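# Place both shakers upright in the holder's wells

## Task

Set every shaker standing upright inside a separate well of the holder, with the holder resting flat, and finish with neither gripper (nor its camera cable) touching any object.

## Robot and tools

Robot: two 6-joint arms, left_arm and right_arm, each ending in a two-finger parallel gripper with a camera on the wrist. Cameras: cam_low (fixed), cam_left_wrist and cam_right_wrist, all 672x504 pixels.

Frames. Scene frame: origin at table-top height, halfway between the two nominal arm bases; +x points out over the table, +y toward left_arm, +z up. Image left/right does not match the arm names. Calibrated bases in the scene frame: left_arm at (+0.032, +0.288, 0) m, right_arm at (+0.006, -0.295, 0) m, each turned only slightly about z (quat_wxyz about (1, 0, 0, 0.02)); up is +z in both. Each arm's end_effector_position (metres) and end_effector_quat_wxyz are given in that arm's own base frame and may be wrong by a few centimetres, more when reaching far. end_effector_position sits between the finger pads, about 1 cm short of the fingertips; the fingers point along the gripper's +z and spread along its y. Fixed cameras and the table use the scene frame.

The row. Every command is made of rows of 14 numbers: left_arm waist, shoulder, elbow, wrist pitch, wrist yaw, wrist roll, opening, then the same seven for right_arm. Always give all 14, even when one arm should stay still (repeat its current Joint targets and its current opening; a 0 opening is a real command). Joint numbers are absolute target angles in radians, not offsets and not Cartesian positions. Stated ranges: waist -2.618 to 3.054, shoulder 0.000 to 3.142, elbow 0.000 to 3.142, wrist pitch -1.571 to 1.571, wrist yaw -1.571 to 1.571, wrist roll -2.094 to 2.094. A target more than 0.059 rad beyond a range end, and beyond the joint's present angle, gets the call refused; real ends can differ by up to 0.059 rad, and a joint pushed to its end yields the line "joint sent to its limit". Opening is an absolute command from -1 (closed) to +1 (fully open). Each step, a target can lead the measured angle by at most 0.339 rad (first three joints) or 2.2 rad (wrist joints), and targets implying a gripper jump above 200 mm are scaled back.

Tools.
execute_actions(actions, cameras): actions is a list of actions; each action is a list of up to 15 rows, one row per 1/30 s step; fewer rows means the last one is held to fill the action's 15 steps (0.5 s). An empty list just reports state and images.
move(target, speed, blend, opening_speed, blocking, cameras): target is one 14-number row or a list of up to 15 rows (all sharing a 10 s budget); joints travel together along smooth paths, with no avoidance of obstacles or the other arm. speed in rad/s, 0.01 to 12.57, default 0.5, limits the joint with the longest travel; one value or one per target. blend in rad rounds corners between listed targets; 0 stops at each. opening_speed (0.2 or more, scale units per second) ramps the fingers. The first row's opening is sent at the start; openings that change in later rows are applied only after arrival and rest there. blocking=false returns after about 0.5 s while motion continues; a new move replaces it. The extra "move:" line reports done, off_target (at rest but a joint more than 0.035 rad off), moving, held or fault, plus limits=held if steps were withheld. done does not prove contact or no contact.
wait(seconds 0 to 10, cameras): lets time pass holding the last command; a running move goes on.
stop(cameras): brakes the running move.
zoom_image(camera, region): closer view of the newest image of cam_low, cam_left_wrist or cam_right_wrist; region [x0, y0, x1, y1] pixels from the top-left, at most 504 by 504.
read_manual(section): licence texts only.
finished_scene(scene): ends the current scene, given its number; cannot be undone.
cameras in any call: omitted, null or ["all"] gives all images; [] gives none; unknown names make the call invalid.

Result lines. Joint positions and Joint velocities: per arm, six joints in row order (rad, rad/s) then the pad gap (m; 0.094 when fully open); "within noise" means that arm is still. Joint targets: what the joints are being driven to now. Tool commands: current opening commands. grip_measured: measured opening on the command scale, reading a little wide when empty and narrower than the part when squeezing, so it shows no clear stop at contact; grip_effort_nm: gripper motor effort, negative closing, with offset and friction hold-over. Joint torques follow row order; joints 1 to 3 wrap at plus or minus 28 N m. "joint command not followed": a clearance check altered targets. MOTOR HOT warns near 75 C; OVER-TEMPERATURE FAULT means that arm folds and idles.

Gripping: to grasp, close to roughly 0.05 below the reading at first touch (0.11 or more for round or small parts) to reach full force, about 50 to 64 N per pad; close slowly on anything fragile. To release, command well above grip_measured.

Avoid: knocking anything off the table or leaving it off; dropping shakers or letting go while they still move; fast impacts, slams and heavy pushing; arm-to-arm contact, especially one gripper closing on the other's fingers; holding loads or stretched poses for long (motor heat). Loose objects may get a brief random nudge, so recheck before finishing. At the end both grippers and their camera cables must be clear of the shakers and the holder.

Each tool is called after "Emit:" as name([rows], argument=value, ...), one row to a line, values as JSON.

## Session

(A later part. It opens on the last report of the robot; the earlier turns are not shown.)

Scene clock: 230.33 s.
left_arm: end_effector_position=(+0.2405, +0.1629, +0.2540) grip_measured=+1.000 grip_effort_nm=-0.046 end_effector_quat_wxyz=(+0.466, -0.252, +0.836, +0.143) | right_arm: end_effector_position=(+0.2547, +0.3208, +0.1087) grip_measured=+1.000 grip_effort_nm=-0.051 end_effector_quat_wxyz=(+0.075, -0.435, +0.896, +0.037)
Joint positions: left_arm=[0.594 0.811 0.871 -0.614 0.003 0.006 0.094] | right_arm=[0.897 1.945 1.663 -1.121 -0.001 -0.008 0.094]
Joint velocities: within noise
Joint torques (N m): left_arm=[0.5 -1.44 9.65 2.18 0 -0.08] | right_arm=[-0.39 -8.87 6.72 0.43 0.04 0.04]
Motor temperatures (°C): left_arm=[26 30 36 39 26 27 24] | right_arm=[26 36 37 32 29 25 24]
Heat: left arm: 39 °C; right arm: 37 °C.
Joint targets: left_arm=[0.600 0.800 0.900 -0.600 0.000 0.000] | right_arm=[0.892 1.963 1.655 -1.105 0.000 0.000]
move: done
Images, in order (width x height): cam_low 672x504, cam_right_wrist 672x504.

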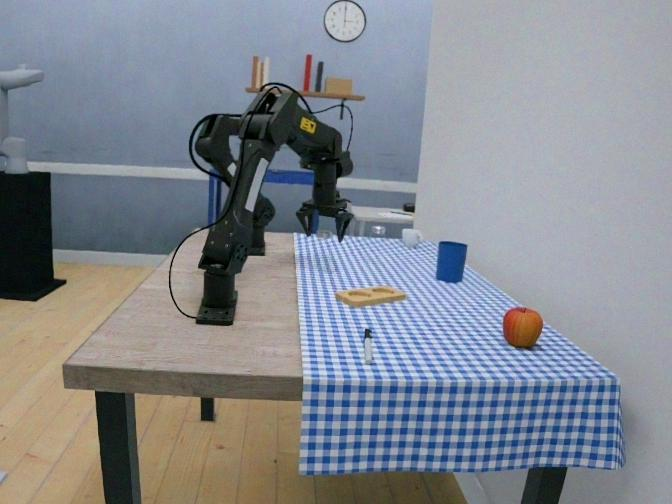

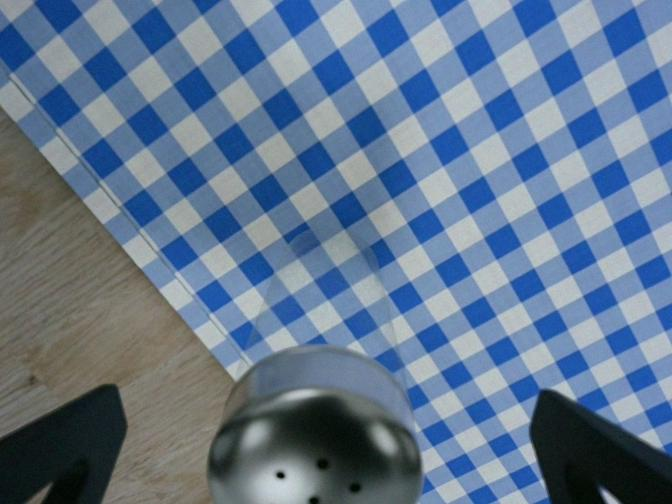

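Emit:
move(target=[0.6, 0.8, 0.9, -0.6, 0, 0, 1, 0.903, 1.96, 1.535, -0.985, 0, 0, 1], speed=0.4, cameras=["cam_low","cam_right_wrist"])

Emit:
zoom_image(camera="cam_low", region=[290, 190, 390, 270])

Scene clock: 266.20 s.
left_arm: end_effector_position=(+0.2405, +0.1629, +0.2540) grip_measured=+1.000 grip_effort_nm=-0.051 end_effector_quat_wxyz=(+0.466, -0.252, +0.836, +0.143) | right_arm: end_effector_position=(+0.2529, +0.3185, +0.0788) grip_measured=+1.000 grip_effort_nm=-0.046 end_effector_quat_wxyz=(+0.075, -0.435, +0.896, +0.037)
Joint positions: left_arm=[0.594 0.811 0.871 -0.614 0.003 0.006 0.094] | right_arm=[0.897 1.945 1.543 -1.002 -0.001 -0.008 0.094]
Joint velocities: within noise
Joint torques (N m): left_arm=[0.5 -1.43 9.68 2.17 0 -0.08] | right_arm=[0.65 -9.02 6.6 0.43 0.04 0.05]
Motor temperatures (°C): left_arm=[26 29 38 40 26 26 24] | right_arm=[26 36 36 31 28 25 24]
Heat: left arm: 40 °C; right arm: 36 °C.
Joint targets: left_arm=[0.600 0.800 0.900 -0.600 0.000 0.000] | right_arm=[0.903 1.960 1.535 -0.985 0.000 0.000]
move: done
Images, in order (width x height): cam_low 672x504, cam_right_wrist 672x504.

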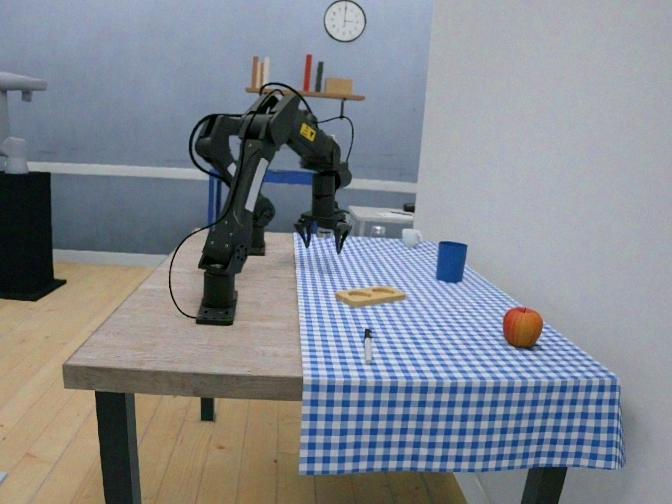

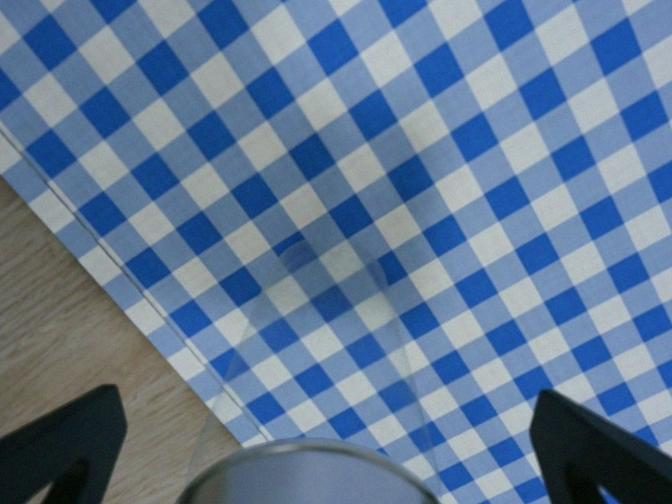

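Scaled by 5.040 from the camera's 672x504 image, which has a finer 960x720 frame.

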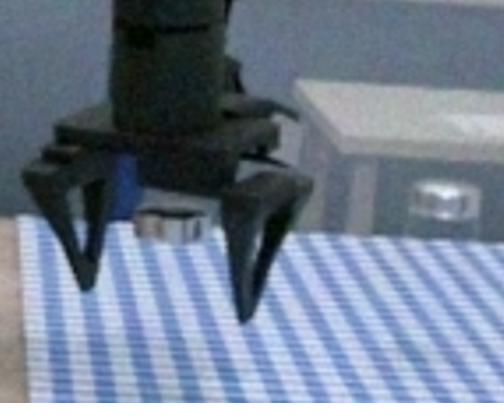

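Emit:
move(target=[0.6, 0.8, 0.9, -0.6, 0, 0, 1, 0.905, 1.972, 1.482, -0.92, 0, 0, 1], speed=0.3, cameras=[])

Emit:
move(target=[0.6, 0.8, 0.9, -0.6, 0, 0, 1, 0.905, 1.972, 1.482, -0.92, 0, 0, -0.4], opening_speed=0.5)

Scene clock: 277.87 s.
left_arm: end_effector_position=(+0.2405, +0.1629, +0.2540) grip_measured=+1.000 grip_effort_nm=-0.046 end_effector_quat_wxyz=(+0.466, -0.252, +0.836, +0.143) | right_arm: end_effector_position=(+0.2533, +0.3190, +0.0647) grip_measured=+1.000 grip_effort_nm=-0.051 end_effector_quat_wxyz=(+0.079, -0.435, +0.896, +0.038)
Joint positions: left_arm=[0.594 0.811 0.871 -0.614 0.003 0.006 0.094] | right_arm=[0.897 1.95 1.492 -0.936 -0.001 -0.008 0.094]
Joint velocities: within noise
Joint torques (N m): left_arm=[0.5 -1.47 9.66 2.17 0 -0.08] | right_arm=[0.84 -8.51 6.42 0.41 0.04 0.05]
Motor temperatures (°C): left_arm=[26 29 38 41 26 26 24] | right_arm=[26 36 35 31 28 25 24]
Heat: left arm: 41 °C; right arm: 36 °C.
Joint targets: left_arm=[0.600 0.800 0.900 -0.600 0.000 0.000] | right_arm=[0.905 1.972 1.482 -0.920 0.000 0.000]
move: done
No camera images: "cameras" was empty.

Scene clock: 280.87 s.
left_arm: end_effector_position=(+0.2405, +0.1629, +0.2540) grip_measured=+1.000 grip_effort_nm=-0.042 end_effector_quat_wxyz=(+0.466, -0.252, +0.836, +0.143) | right_arm: end_effector_position=(+0.2527, +0.3197, +0.0647) grip_measured=-0.125 grip_effort_nm=-1.057 end_effector_quat_wxyz=(+0.079, -0.436, +0.895, +0.039)
Joint positions: left_arm=[0.594 0.811 0.871 -0.614 0.003 0.006 0.094] | right_arm=[0.899 1.95 1.492 -0.936 -0.001 -0.008 0.041]
Joint velocities: within noise
Joint torques (N m): left_arm=[0.46 -1.44 9.68 2.17 0 -0.08] | right_arm=[0.59 -8.51 6.42 0.43 0.04 0.04]
Motor temperatures (°C): left_arm=[26 29 38 41 26 26 24] | right_arm=[26 36 35 31 28 25 24]
Heat: left arm: 41 °C; right arm: 36 °C.
Joint targets: left_arm=[0.600 0.800 0.900 -0.600 0.000 0.000] | right_arm=[0.905 1.972 1.482 -0.920 0.000 0.000]
move: done

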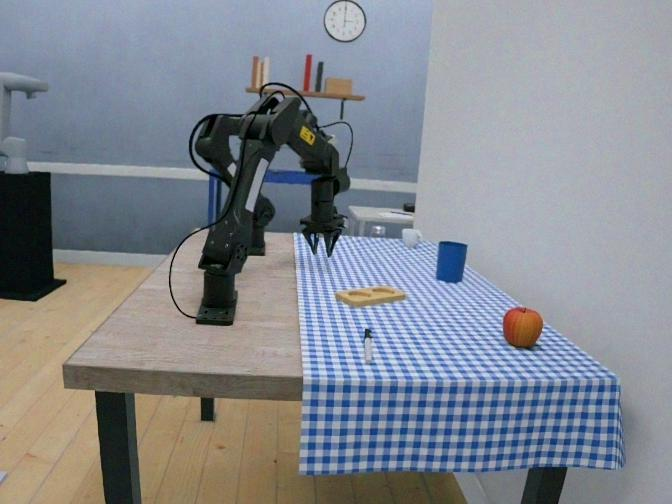

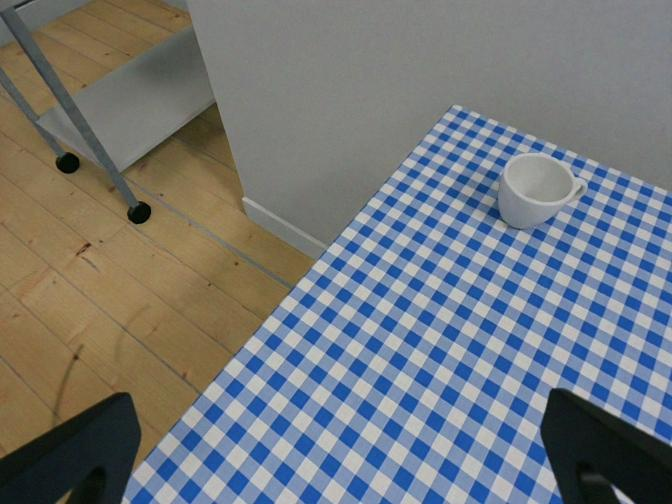

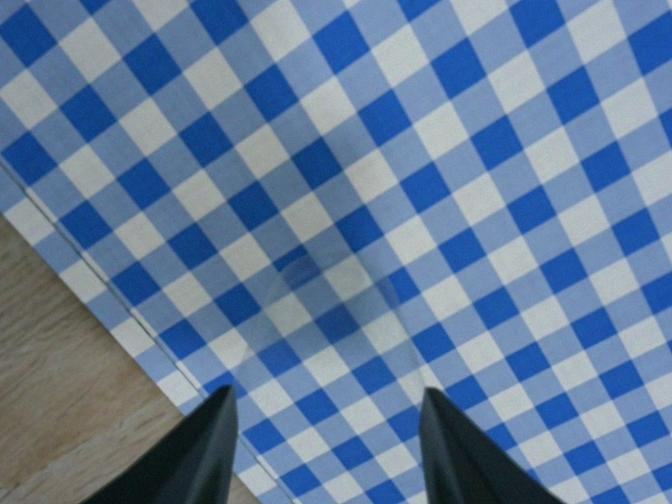

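Emit:
move([
  [0.6, 0.8, 0.9, -0.6, 0, 0, 1, 0.905, 1.953, 1.834, -1.293, 0, 0, -0.4],
  [0.6, 0.8, 0.9, -0.6, 0, 0, 1, 0.278, 1.885, 1.65, -1.166, 0, 0, -0.4],
], speed=[0.5,0.7])

Scene clock: 294.67 s.
left_arm: end_effector_position=(+0.2406, +0.1629, +0.2541) grip_measured=+1.000 grip_effort_nm=-0.046 end_effector_quat_wxyz=(+0.466, -0.252, +0.836, +0.143) | right_arm: end_effector_position=(+0.3778, +0.1050, +0.1098) grip_measured=-0.125 grip_effort_nm=-1.053 end_effector_quat_wxyz=(+0.055, -0.139, +0.989, +0.004)
Joint positions: left_arm=[0.594 0.811 0.871 -0.613 0.003 0.006 0.094] | right_arm=[0.271 1.931 1.656 -1.186 0.006 -0.008 0.041]
Joint velocities: within noise
Joint torques (N m): left_arm=[0.51 -1.46 9.66 2.17 0 -0.08] | right_arm=[0.62 -13.71 6.78 0.37 -0.05 0.04]
Motor temperatures (°C): left_arm=[26 29 38 41 26 26 24] | right_arm=[26 37 34 30 28 25 24]
Heat: left arm: 41 °C; right arm: 37 °C.
Joint targets: left_arm=[0.600 0.800 0.900 -0.600 0.000 0.000] | right_arm=[0.278 1.885 1.650 -1.166 0.000 0.000]
move: off_target (right_arm); right_arm: the shoulder is farthest, 0.046 rad from its target

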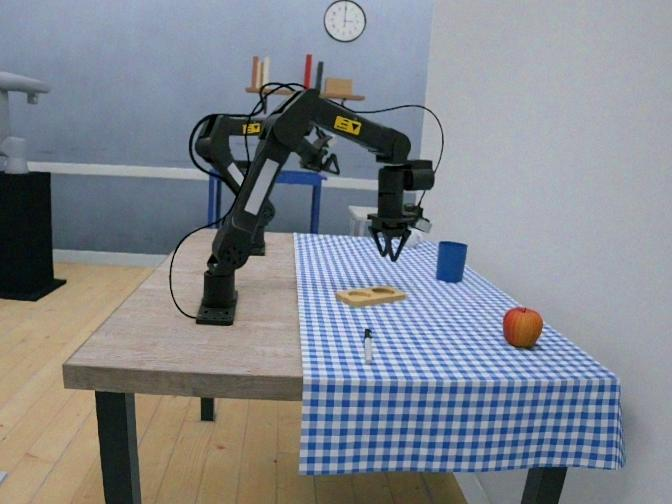

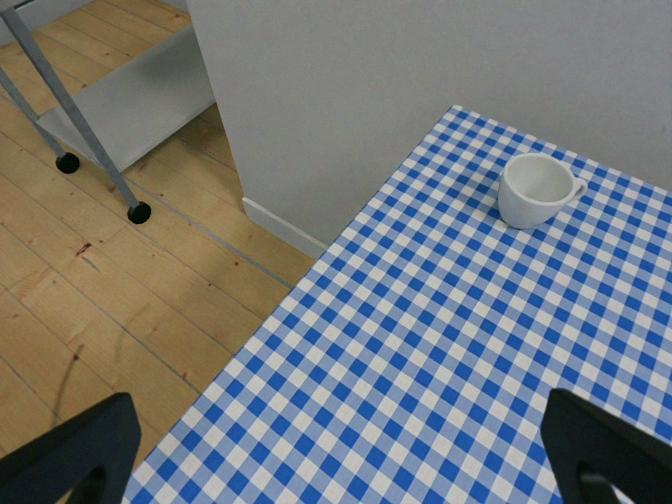

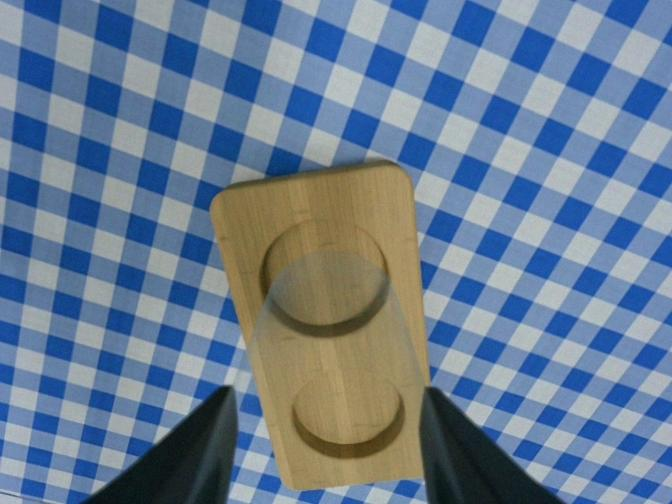

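Emit:
move(target=[0.6, 0.8, 0.9, -0.6, 0, 0, 1, 0.287, 1.83, 1.484, -0.99, 0, 0, -0.4], speed=0.3, cameras=["cam_low","cam_right_wrist"])

Scene clock: 313.20 s.
left_arm: end_effector_position=(+0.2406, +0.1629, +0.2541) grip_measured=+1.000 grip_effort_nm=-0.046 end_effector_quat_wxyz=(+0.466, -0.252, +0.836, +0.143) | right_arm: end_effector_position=(+0.3759, +0.1079, +0.0882) grip_measured=-0.125 grip_effort_nm=-1.057 end_effector_quat_wxyz=(+0.085, -0.142, +0.986, +0.009)
Joint positions: left_arm=[0.594 0.811 0.871 -0.613 0.003 0.006 0.094] | right_arm=[0.28 1.877 1.489 -1.012 0.006 -0.008 0.041]
Joint velocities: within noise
Joint torques (N m): left_arm=[0.49 -1.48 9.66 2.16 -0.01 -0.08] | right_arm=[0.7 -13.34 6.94 0.5 -0.04 0.04]
Motor temperatures (°C): left_arm=[26 29 39 42 26 26 24] | right_arm=[26 44 34 30 28 25 25]
Heat: left arm: 42 °C; right arm: 44 °C.
Joint targets: left_arm=[0.600 0.800 0.900 -0.600 0.000 0.000] | right_arm=[0.287 1.830 1.484 -0.990 0.000 0.000]
move: off_target (right_arm); right_arm: the shoulder is farthest, 0.047 rad from its target
Images, in order (width x height): cam_low 672x504, cam_right_wrist 672x504.

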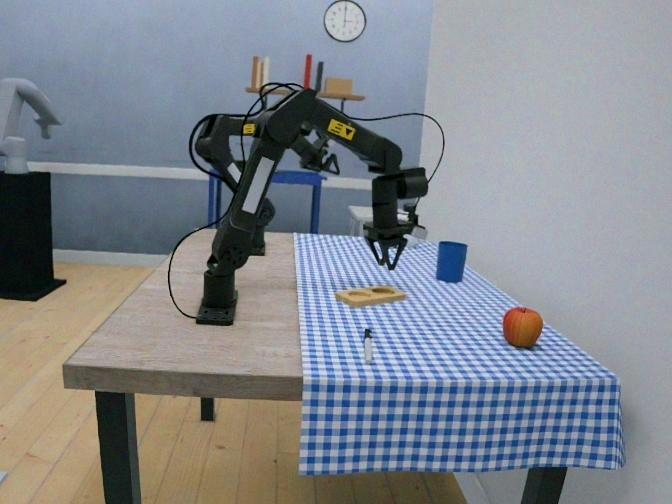

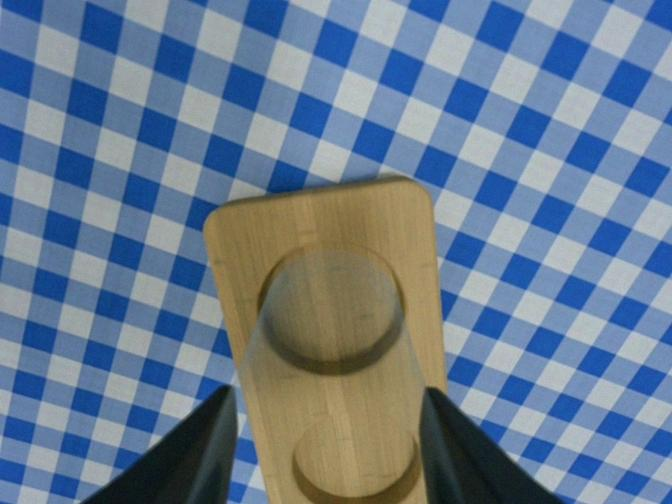

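Emit:
move(target=[0.6, 0.8, 0.9, -0.6, 0, 0, 1, 0.287, 1.836, 1.446, -0.945, 0, 0, -0.4], speed=0.1, cameras=["cam_right_wrist"])

Emit:
zoom_image(camera="cam_right_wrist", region=[180, 160, 480, 500])

Scene clock: 323.77 s.
left_arm: end_effector_position=(+0.2406, +0.1629, +0.2541) grip_measured=+1.000 grip_effort_nm=-0.046 end_effector_quat_wxyz=(+0.466, -0.252, +0.836, +0.143) | right_arm: end_effector_position=(+0.3761, +0.1079, +0.0798) grip_measured=-0.125 grip_effort_nm=-1.057 end_effector_quat_wxyz=(+0.089, -0.142, +0.986, +0.009)
Joint positions: left_arm=[0.594 0.811 0.871 -0.613 0.003 0.006 0.094] | right_arm=[0.28 1.875 1.451 -0.967 0.006 -0.008 0.041]
Joint velocities: within noise
Joint torques (N m): left_arm=[0.47 -1.46 9.68 2.18 0 -0.08] | right_arm=[0.7 -12.7 6.89 0.51 -0.04 0.04]
Motor temperatures (°C): left_arm=[26 29 39 42 26 26 24] | right_arm=[26 42 35 30 28 25 25]
Heat: left arm: 42 °C; right arm: 42 °C.
Joint targets: left_arm=[0.600 0.800 0.900 -0.600 0.000 0.000] | right_arm=[0.287 1.836 1.446 -0.945 0.000 0.000]
move: off_target (right_arm); right_arm: the shoulder is farthest, 0.039 rad from its target
Images, in order (width x height): cam_right_wrist 672x504.

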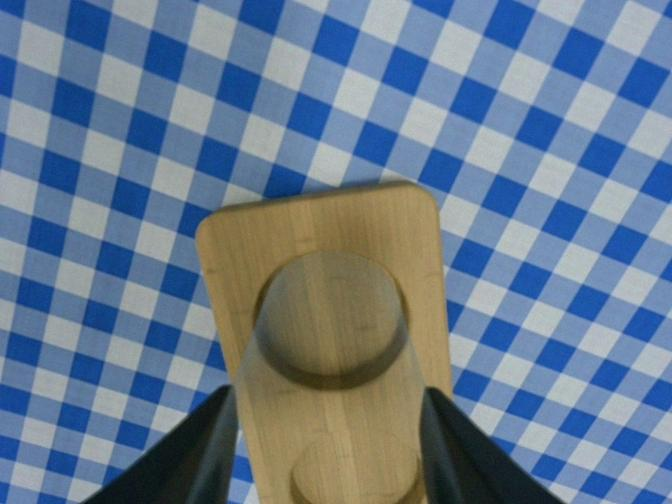

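Scaled by 1.482 from the camera's 672x504 image, which has a finer 960x720 frame.

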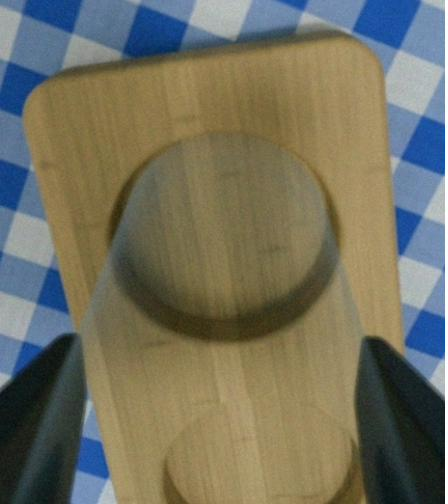

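Emit:
move(target=[0.6, 0.8, 0.9, -0.6, 0, 0, 1, 0.288, 1.8325, 1.4085, -0.911, 0, 0, -0.4], speed=0.1, cameras=["cam_right_wrist"])

Emit:
zoom_image(camera="cam_right_wrist", region=[180, 160, 480, 500])

Scene clock: 332.47 s.
left_arm: end_effector_position=(+0.2406, +0.1629, +0.2541) grip_measured=+1.000 grip_effort_nm=-0.037 end_effector_quat_wxyz=(+0.466, -0.252, +0.836, +0.143) | right_arm: end_effector_position=(+0.3734, +0.1072, +0.0703) grip_measured=-0.125 grip_effort_nm=-1.057 end_effector_quat_wxyz=(+0.087, -0.142, +0.986, +0.009)
Joint positions: left_arm=[0.594 0.811 0.871 -0.613 0.003 0.006 0.094] | right_arm=[0.28 1.875 1.413 -0.933 0.006 -0.008 0.041]
Joint velocities: within noise
Joint torques (N m): left_arm=[0.5 -1.46 9.66 2.17 0 -0.08] | right_arm=[0.79 -12.92 6.83 0.51 -0.04 0.04]
Motor temperatures (°C): left_arm=[26 29 39 42 26 26 24] | right_arm=[26 44 35 30 28 25 25]
Heat: left arm: 42 °C; right arm: 44 °C.
Joint targets: left_arm=[0.600 0.800 0.900 -0.600 0.000 0.000] | right_arm=[0.288 1.833 1.408 -0.911 0.000 0.000]
move: off_target (right_arm); right_arm: the shoulder is farthest, 0.043 rad from its target
Images, in order (width x height): cam_right_wrist 672x504.

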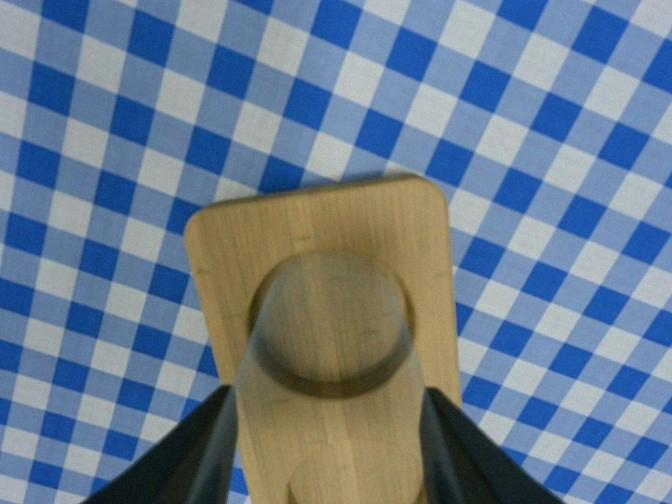

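Scaled by 1.482 from the camera's 672x504 image, which has a finer 960x720 frame.

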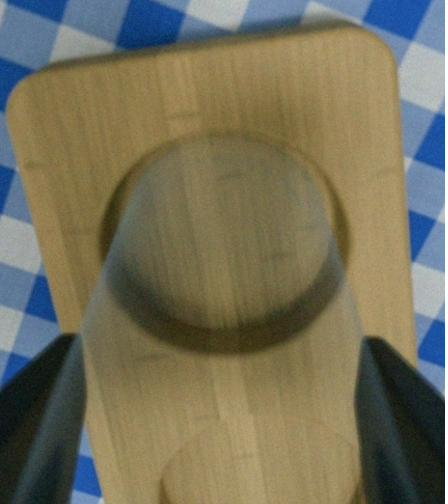

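Emit:
move(target=[0.6, 0.8, 0.9, -0.6, 0, 0, 1, 0.288, 1.834, 1.386, -0.887, 0, 0, -0.4], speed=0.1, cameras=["cam_right_wrist"])

Emit:
zoom_image(camera="cam_right_wrist", region=[180, 160, 480, 500])

Scene clock: 338.83 s.
left_arm: end_effector_position=(+0.2406, +0.1630, +0.2542) grip_measured=+1.000 grip_effort_nm=-0.051 end_effector_quat_wxyz=(+0.466, -0.252, +0.836, +0.143) | right_arm: end_effector_position=(+0.3739, +0.1073, +0.0694) grip_measured=-0.125 grip_effort_nm=-1.053 end_effector_quat_wxyz=(+0.093, -0.142, +0.985, +0.010)
Joint positions: left_arm=[0.594 0.811 0.871 -0.613 0.003 0.006 0.094] | right_arm=[0.28 1.867 1.397 -0.912 0.006 -0.007 0.041]
Joint velocities: within noise
Joint torques (N m): left_arm=[0.47 -1.44 9.66 2.17 0 -0.09] | right_arm=[0.8 -12.1 6.3 0.54 -0.04 0.05]
Motor temperatures (°C): left_arm=[26 29 39 42 26 26 24] | right_arm=[26 44 34 30 28 25 25]
Heat: left arm: 42 °C; right arm: 44 °C.
Joint targets: left_arm=[0.600 0.800 0.900 -0.600 0.000 0.000] | right_arm=[0.288 1.834 1.386 -0.887 0.000 0.000]
move: done
Images, in order (width x height): cam_right_wrist 672x504.

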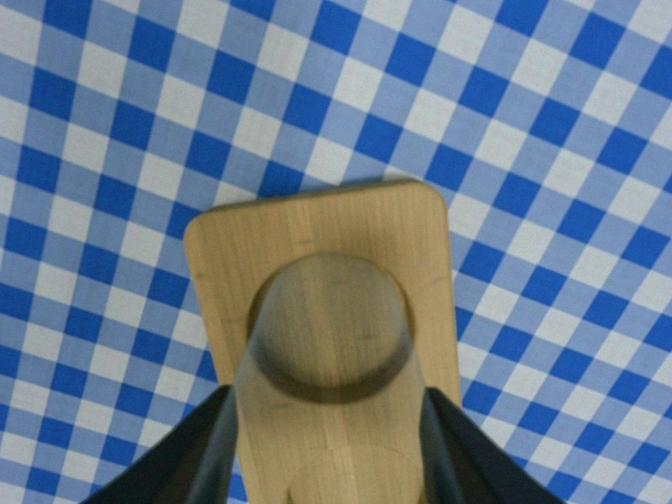

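Scaled by 1.482 from the camera's 672x504 image, which has a finer 960x720 frame.

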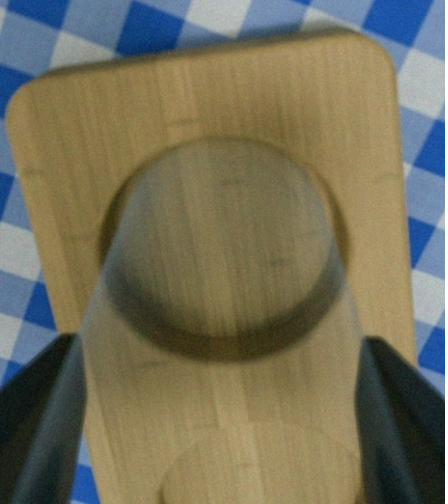

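Emit:
move(target=[0.6, 0.8, 0.9, -0.6, 0, 0, 1, 0.288, 1.846, 1.39, -0.9, 0, 0, 0.9], opening_speed=0.5, cameras=["cam_right_wrist"])

Emit:
zoom_image(camera="cam_right_wrist", region=[180, 160, 480, 500])

Scene clock: 346.90 s.
left_arm: end_effector_position=(+0.2406, +0.1630, +0.2542) grip_measured=+1.000 grip_effort_nm=-0.042 end_effector_quat_wxyz=(+0.466, -0.252, +0.836, +0.143) | right_arm: end_effector_position=(+0.3739, +0.1073, +0.0694) grip_measured=+0.899 grip_effort_nm=0.051 end_effector_quat_wxyz=(+0.093, -0.142, +0.985, +0.010)
Joint positions: left_arm=[0.594 0.811 0.871 -0.613 0.003 0.006 0.094] | right_arm=[0.28 1.867 1.397 -0.912 0.006 -0.007 0.089]
Joint velocities: within noise
Joint torques (N m): left_arm=[0.5 -1.47 9.69 2.16 0 -0.08] | right_arm=[0.8 -11.11 6.67 0.41 -0.05 0.04]
Motor temperatures (°C): left_arm=[26 29 39 43 26 26 24] | right_arm=[26 44 34 30 28 25 25]
Heat: left arm: 43 °C; right arm: 44 °C.
Joint targets: left_arm=[0.600 0.800 0.900 -0.600 0.000 0.000] | right_arm=[0.288 1.846 1.390 -0.900 0.000 0.000]
move: done
Images, in order (width x height): cam_right_wrist 672x504.

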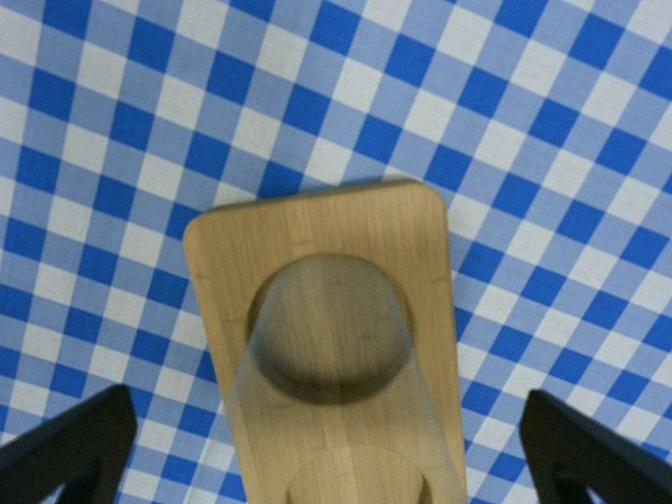

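Scaled by 1.482 from the camera's 672x504 image, which has a finer 960x720 frame.

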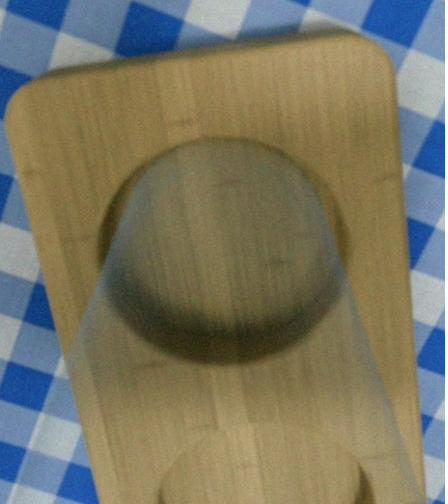

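Emit:
move([
  [0.6, 0.8, 0.9, -0.6, 0, 0, 1, 0.283, 1.878, 1.655, -1.18, 0, 0, 0.9],
  [0.6, 0.8, 0.9, -0.6, 0, 0, 1, 0.283, 1.92, 1.98, -1.44, 0, 0, 0.9],
  [0.6, 0.8, 0.9, -0.6, 0, 0, 1, 0.84, 1.661, 1.472, -0.711, 0, 0, 1],
], speed=[0.4,0.8,0.8])

Scene clock: 363.43 s.
left_arm: end_effector_position=(+0.2406, +0.1630, +0.2542) grip_measured=+1.000 grip_effort_nm=-0.046 end_effector_quat_wxyz=(+0.466, -0.252, +0.836, +0.143) | right_arm: end_effector_position=(+0.2997, +0.3381, +0.1877) grip_measured=+0.999 grip_effort_nm=0.046 end_effector_quat_wxyz=(+0.285, -0.392, +0.866, +0.127)
Joint positions: left_arm=[0.594 0.811 0.871 -0.613 0.003 0.006 0.094] | right_arm=[0.843 1.694 1.483 -0.725 0 -0.007 0.094]
Joint velocities: within noise
Joint torques (N m): left_arm=[0.51 -1.46 9.69 2.17 0 -0.07] | right_arm=[-0.28 -11.29 7.23 1.08 0.03 0.04]
Motor temperatures (°C): left_arm=[26 29 39 43 26 26 24] | right_arm=[25 44 34 30 28 25 24]
Heat: left arm: 43 °C; right arm: 44 °C.
Joint targets: left_arm=[0.600 0.800 0.900 -0.600 0.000 0.000] | right_arm=[0.840 1.661 1.472 -0.711 0.000 0.000]
move: done

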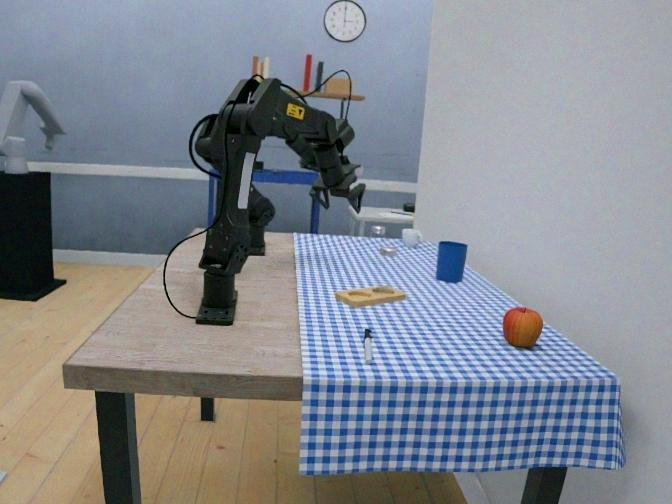

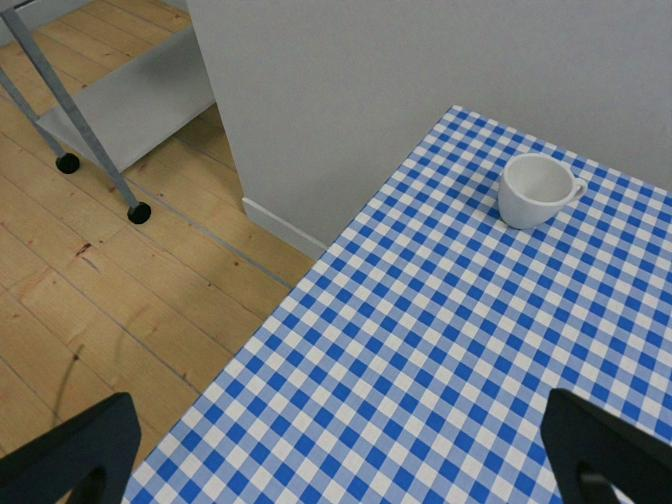

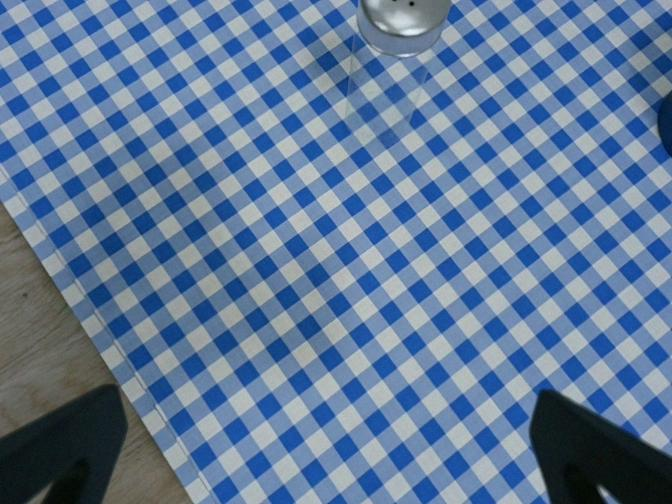

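Emit:
move(target=[0.6, 0.8, 0.9, -0.6, 0, 0, 1, 0.782, 2.055, 1.86, -0.69, 0, 0, 1], speed=0.7)

Scene clock: 386.00 s.
left_arm: end_effector_position=(+0.2406, +0.1630, +0.2542) grip_measured=+1.000 grip_effort_nm=-0.046 end_effector_quat_wxyz=(+0.466, -0.252, +0.836, +0.143) | right_arm: end_effector_position=(+0.3843, +0.3868, +0.1691) grip_measured=+0.999 grip_effort_nm=0.046 end_effector_quat_wxyz=(+0.304, -0.365, +0.871, +0.125)
Joint positions: left_arm=[0.594 0.811 0.871 -0.613 0.003 0.006 0.094] | right_arm=[0.787 2.038 1.836 -0.699 0 -0.007 0.094]
Joint velocities: within noise
Joint torques (N m): left_arm=[0.47 -1.46 9.65 2.16 0 -0.08] | right_arm=[-0.39 -10.54 10.55 1.08 0.03 0.05]
Motor temperatures (°C): left_arm=[26 29 40 44 26 26 24] | right_arm=[25 45 35 30 28 25 24]
Heat: left arm: 44 °C; right arm: 45 °C.
Joint targets: left_arm=[0.600 0.800 0.900 -0.600 0.000 0.000] | right_arm=[0.782 2.055 1.860 -0.690 0.000 0.000]
move: done

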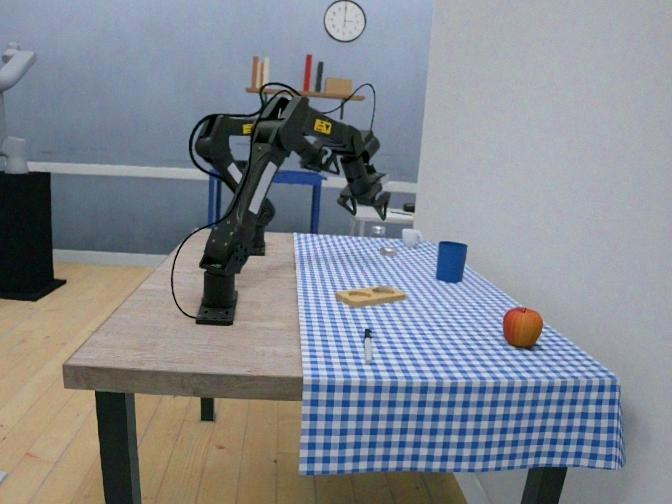

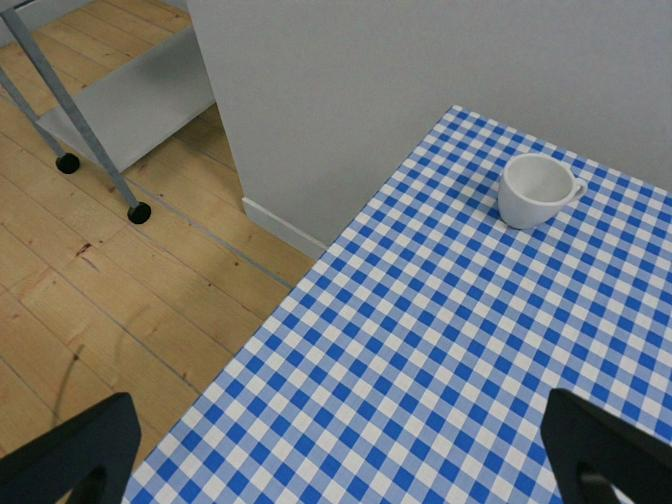

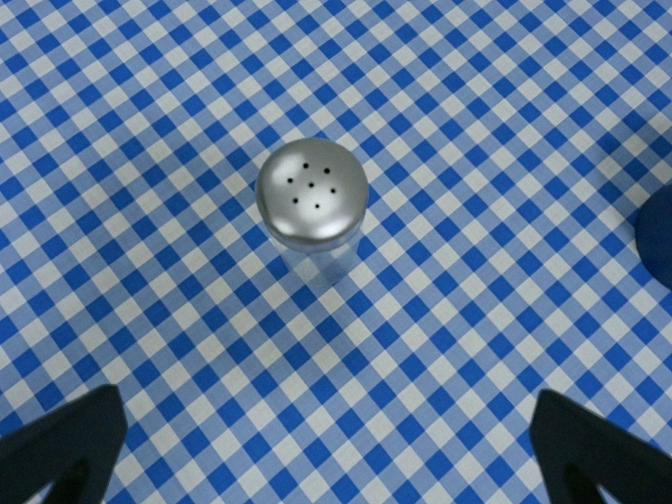

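Emit:
move([
  [0.6, 0.8, 0.9, -0.6, 0, 0, 1, 0.805, 2.21, 1.912, -0.61, 0, 0, 1],
  [0.6, 0.8, 0.9, -0.6, 0, 0, 1, 0.805, 2.42, 2.065, -0.548, 0, 0, 1],
], speed=0.3)

Scene clock: 405.33 s.
left_arm: end_effector_position=(+0.2406, +0.1630, +0.2542) grip_measured=+1.000 grip_effort_nm=-0.046 end_effector_quat_wxyz=(+0.466, -0.252, +0.836, +0.143) | right_arm: end_effector_position=(+0.4288, +0.4418, +0.0727) grip_measured=+0.999 grip_effort_nm=0.046 end_effector_quat_wxyz=(+0.297, -0.371, +0.871, +0.124)
Joint positions: left_arm=[0.594 0.811 0.871 -0.613 0.003 0.006 0.094] | right_arm=[0.799 2.394 2.041 -0.562 0 -0.007 0.094]
Joint velocities: within noise
Joint torques (N m): left_arm=[0.5 -1.46 9.66 2.17 0 -0.09] | right_arm=[0.61 -12.44 10.52 1.11 0.03 0.04]
Motor temperatures (°C): left_arm=[26 28 40 44 26 26 24] | right_arm=[25 44 36 30 28 25 24]
Heat: left arm: 44 °C; right arm: 44 °C.
Joint targets: left_arm=[0.600 0.800 0.900 -0.600 0.000 0.000] | right_arm=[0.805 2.420 2.065 -0.548 0.000 0.000]
move: done

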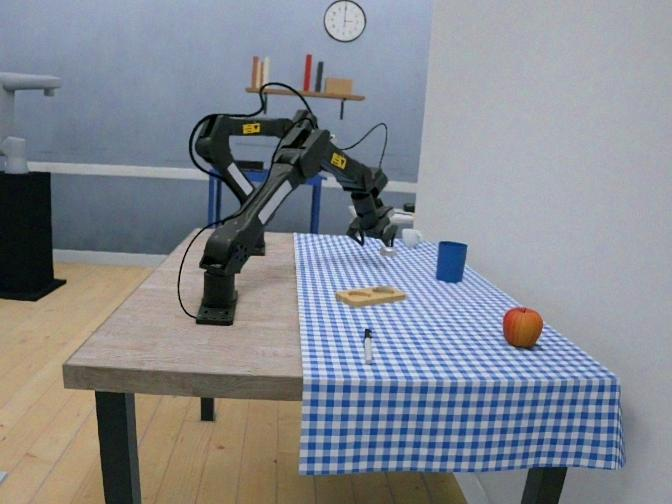

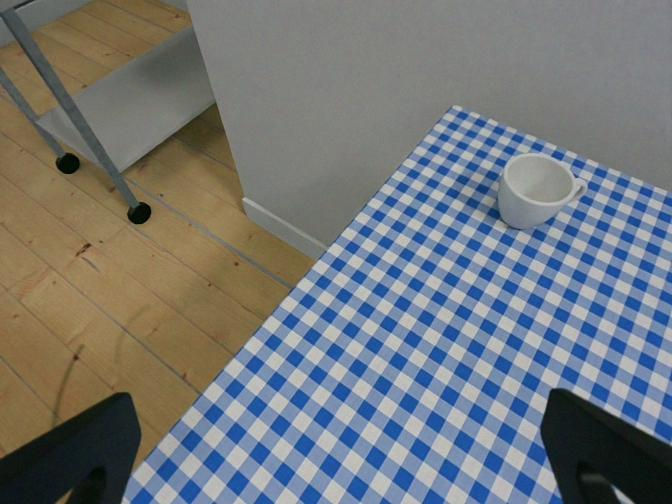

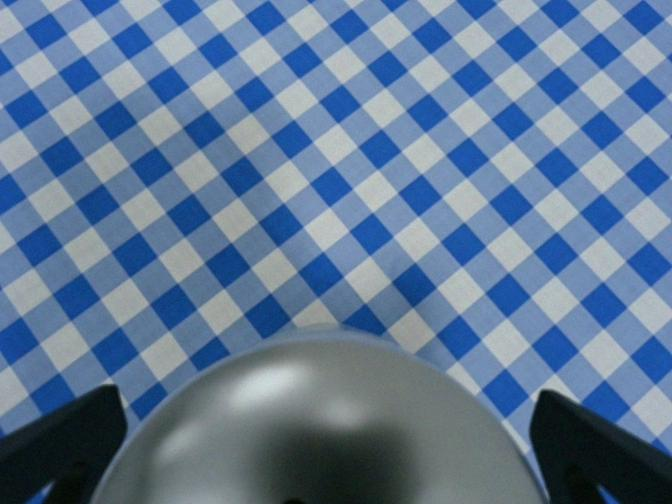

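Emit:
move(target=[0.6, 0.8, 0.9, -0.6, 0, 0, 1, 0.805, 2.42, 2.065, -0.548, 0, 0, -0.4], opening_speed=0.5, cameras=["cam_right_wrist","cam_low"])

Emit:
move(target=[0.6, 0.8, 0.9, -0.6, 0, 0, 1, 0.805, 2.39, 2.1, -0.61, 0, 0, -0.4], speed=0.2, cameras=["cam_right_wrist","cam_low"])

Scene clock: 430.80 s.
left_arm: end_effector_position=(+0.2406, +0.1630, +0.2542) grip_measured=+1.000 grip_effort_nm=-0.042 end_effector_quat_wxyz=(+0.466, -0.252, +0.836, +0.143) | right_arm: end_effector_position=(+0.4289, +0.4418, +0.0728) grip_measured=-0.124 grip_effort_nm=-1.053 end_effector_quat_wxyz=(+0.297, -0.371, +0.871, +0.124)
Joint positions: left_arm=[0.594 0.811 0.871 -0.613 0.003 0.006 0.094] | right_arm=[0.799 2.394 2.041 -0.562 0 -0.007 0.041]
Joint velocities: within noise
Joint torques (N m): left_arm=[0.5 -1.44 9.68 2.17 0 -0.08] | right_arm=[0.62 -12.45 10.51 1.1 0.02 0.04]
Motor temperatures (°C): left_arm=[26 28 40 44 25 26 24] | right_arm=[25 43 35 30 28 25 24]
Heat: left arm: 44 °C; right arm: 43 °C.
Joint targets: left_arm=[0.600 0.800 0.900 -0.600 0.000 0.000] | right_arm=[0.805 2.420 2.065 -0.548 0.000 0.000]
move: done
Images, in order (width x height): cam_low 672x504, cam_right_wrist 672x504.

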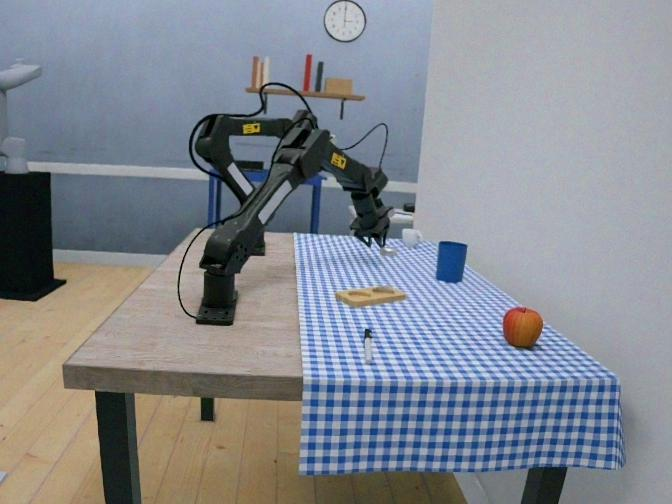

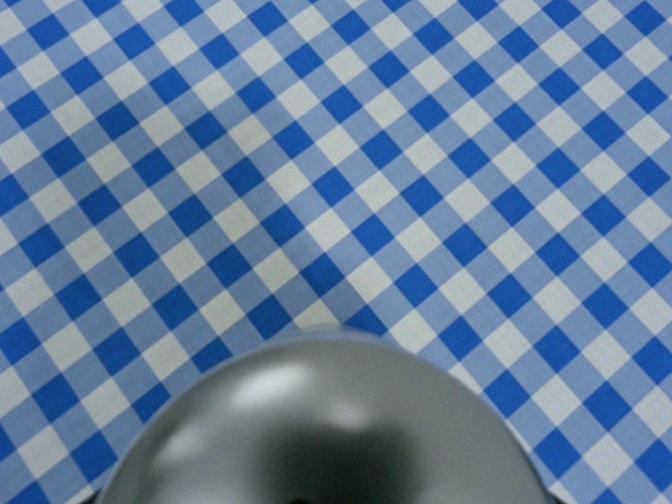

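Scene clock: 431.80 s.
left_arm: end_effector_position=(+0.2406, +0.1630, +0.2542) grip_measured=+1.000 grip_effort_nm=-0.046 end_effector_quat_wxyz=(+0.466, -0.252, +0.836, +0.143) | right_arm: end_effector_position=(+0.4258, +0.4387, +0.0757) grip_measured=-0.124 grip_effort_nm=-1.057 end_effector_quat_wxyz=(+0.286, -0.373, +0.875, +0.120)
Joint positions: left_arm=[0.594 0.811 0.871 -0.613 0.003 0.006 0.094] | right_arm=[0.799 2.394 2.067 -0.613 0 -0.007 0.041]
Joint velocities: within noise
Joint torques (N m): left_arm=[0.5 -1.44 9.66 2.16 0 -0.09] | right_arm=[0.61 -14.65 11.37 0.96 0.03 0.04]
Motor temperatures (°C): left_arm=[26 28 40 44 25 26 24] | right_arm=[25 43 35 30 28 25 24]
Heat: left arm: 44 °C; right arm: 43 °C.
Joint targets: left_arm=[0.600 0.800 0.900 -0.600 0.000 0.000] | right_arm=[0.805 2.390 2.100 -0.610 0.000 0.000]
move: done
Images, in order (width x height): cam_low 672x504, cam_right_wrist 672x504.

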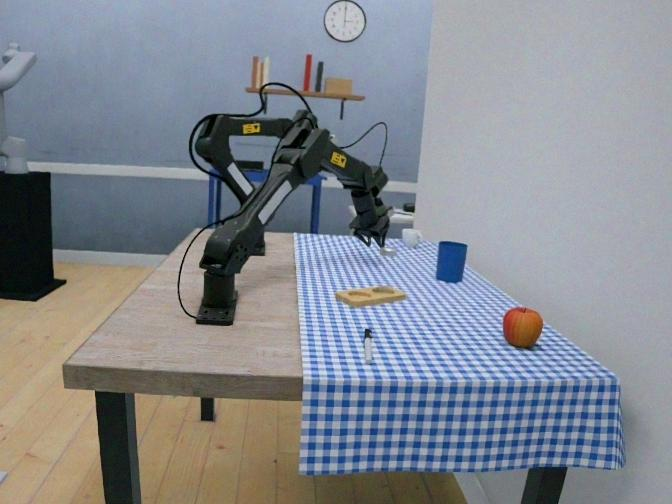

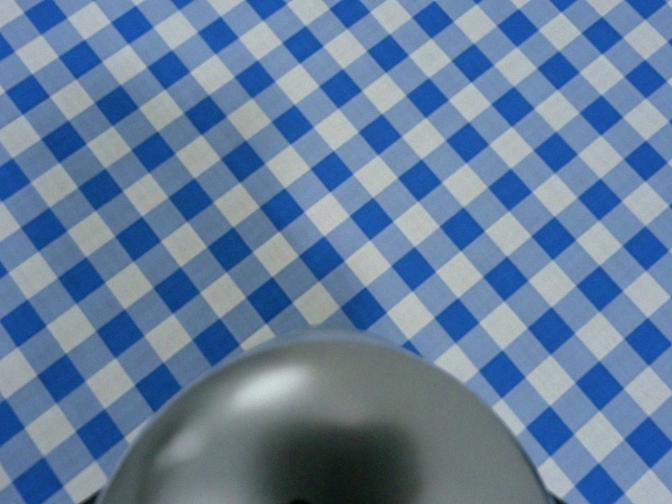

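Emit:
move([
  [0.6, 0.8, 0.9, -0.6, 0, 0, 1, 0.805, 2.16, 1.912, -0.645, 0, 0, -0.4],
  [0.6, 0.8, 0.9, -0.6, 0, 0, 1, 0.805, 1.63, 1.472, -0.711, 0, 0, -0.4],
  [0.6, 0.8, 0.9, -0.6, 0, 0, 1, 0.65, 1.16, 0.84, -0.57, 0, 0, -0.4],
  [0.6, 0.8, 0.9, -0.6, 0, 0, 1, 0.2525, 1.16, 0.84, -0.57, 0, 0, -0.4],
], speed=[0.3,0.6,0.6,0.5])

Scene clock: 465.40 s.
left_arm: end_effector_position=(+0.2407, +0.1630, +0.2543) grip_measured=+1.000 grip_effort_nm=-0.051 end_effector_quat_wxyz=(+0.466, -0.252, +0.836, +0.143) | right_arm: end_effector_position=(+0.3060, +0.0813, +0.1347) grip_measured=-0.124 grip_effort_nm=-1.057 end_effector_quat_wxyz=(+0.303, -0.125, +0.944, +0.037)
Joint positions: left_arm=[0.594 0.811 0.871 -0.613 0.003 0.006 0.094] | right_arm=[0.257 1.188 0.842 -0.604 0.002 -0.007 0.041]
Joint velocities: within noise
Joint torques (N m): left_arm=[0.49 -1.44 9.68 2.17 0 -0.09] | right_arm=[-0.35 -6.06 8.01 1.26 0.01 0.04]
Motor temperatures (°C): left_arm=[26 28 41 45 25 26 24] | right_arm=[25 46 37 31 28 25 25]
Heat: left arm: 45 °C; right arm: 46 °C.
Joint targets: left_arm=[0.600 0.800 0.900 -0.600 0.000 0.000] | right_arm=[0.253 1.160 0.840 -0.570 0.000 0.000]
move: done

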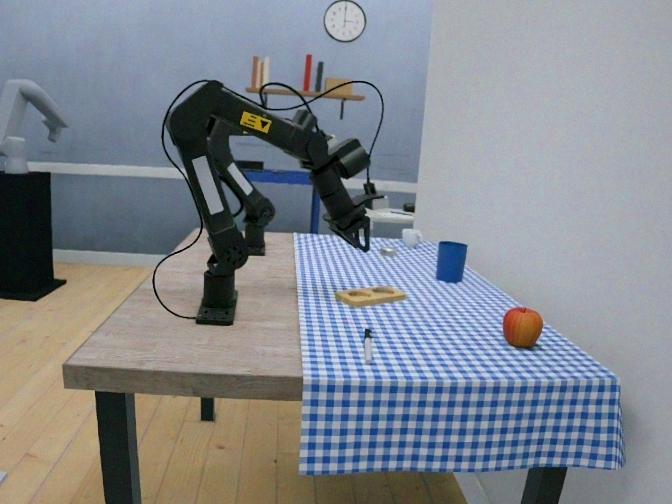

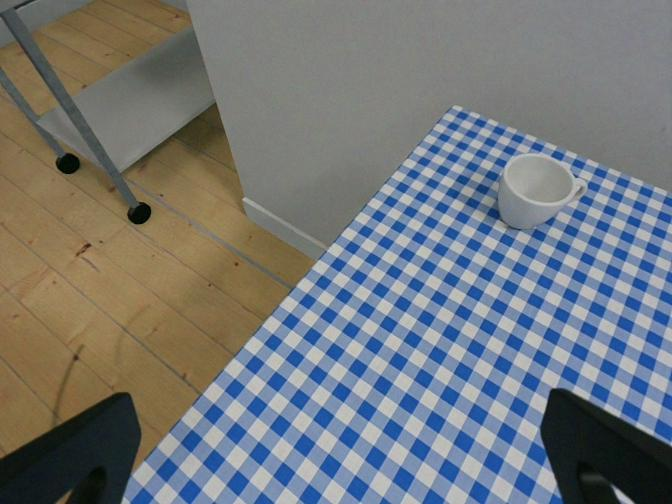

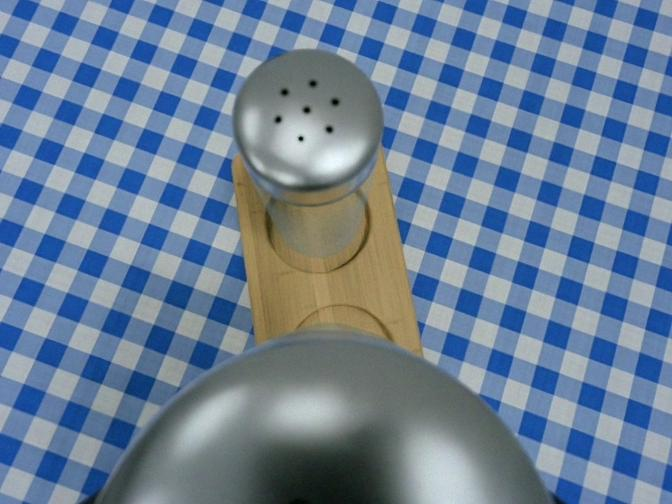

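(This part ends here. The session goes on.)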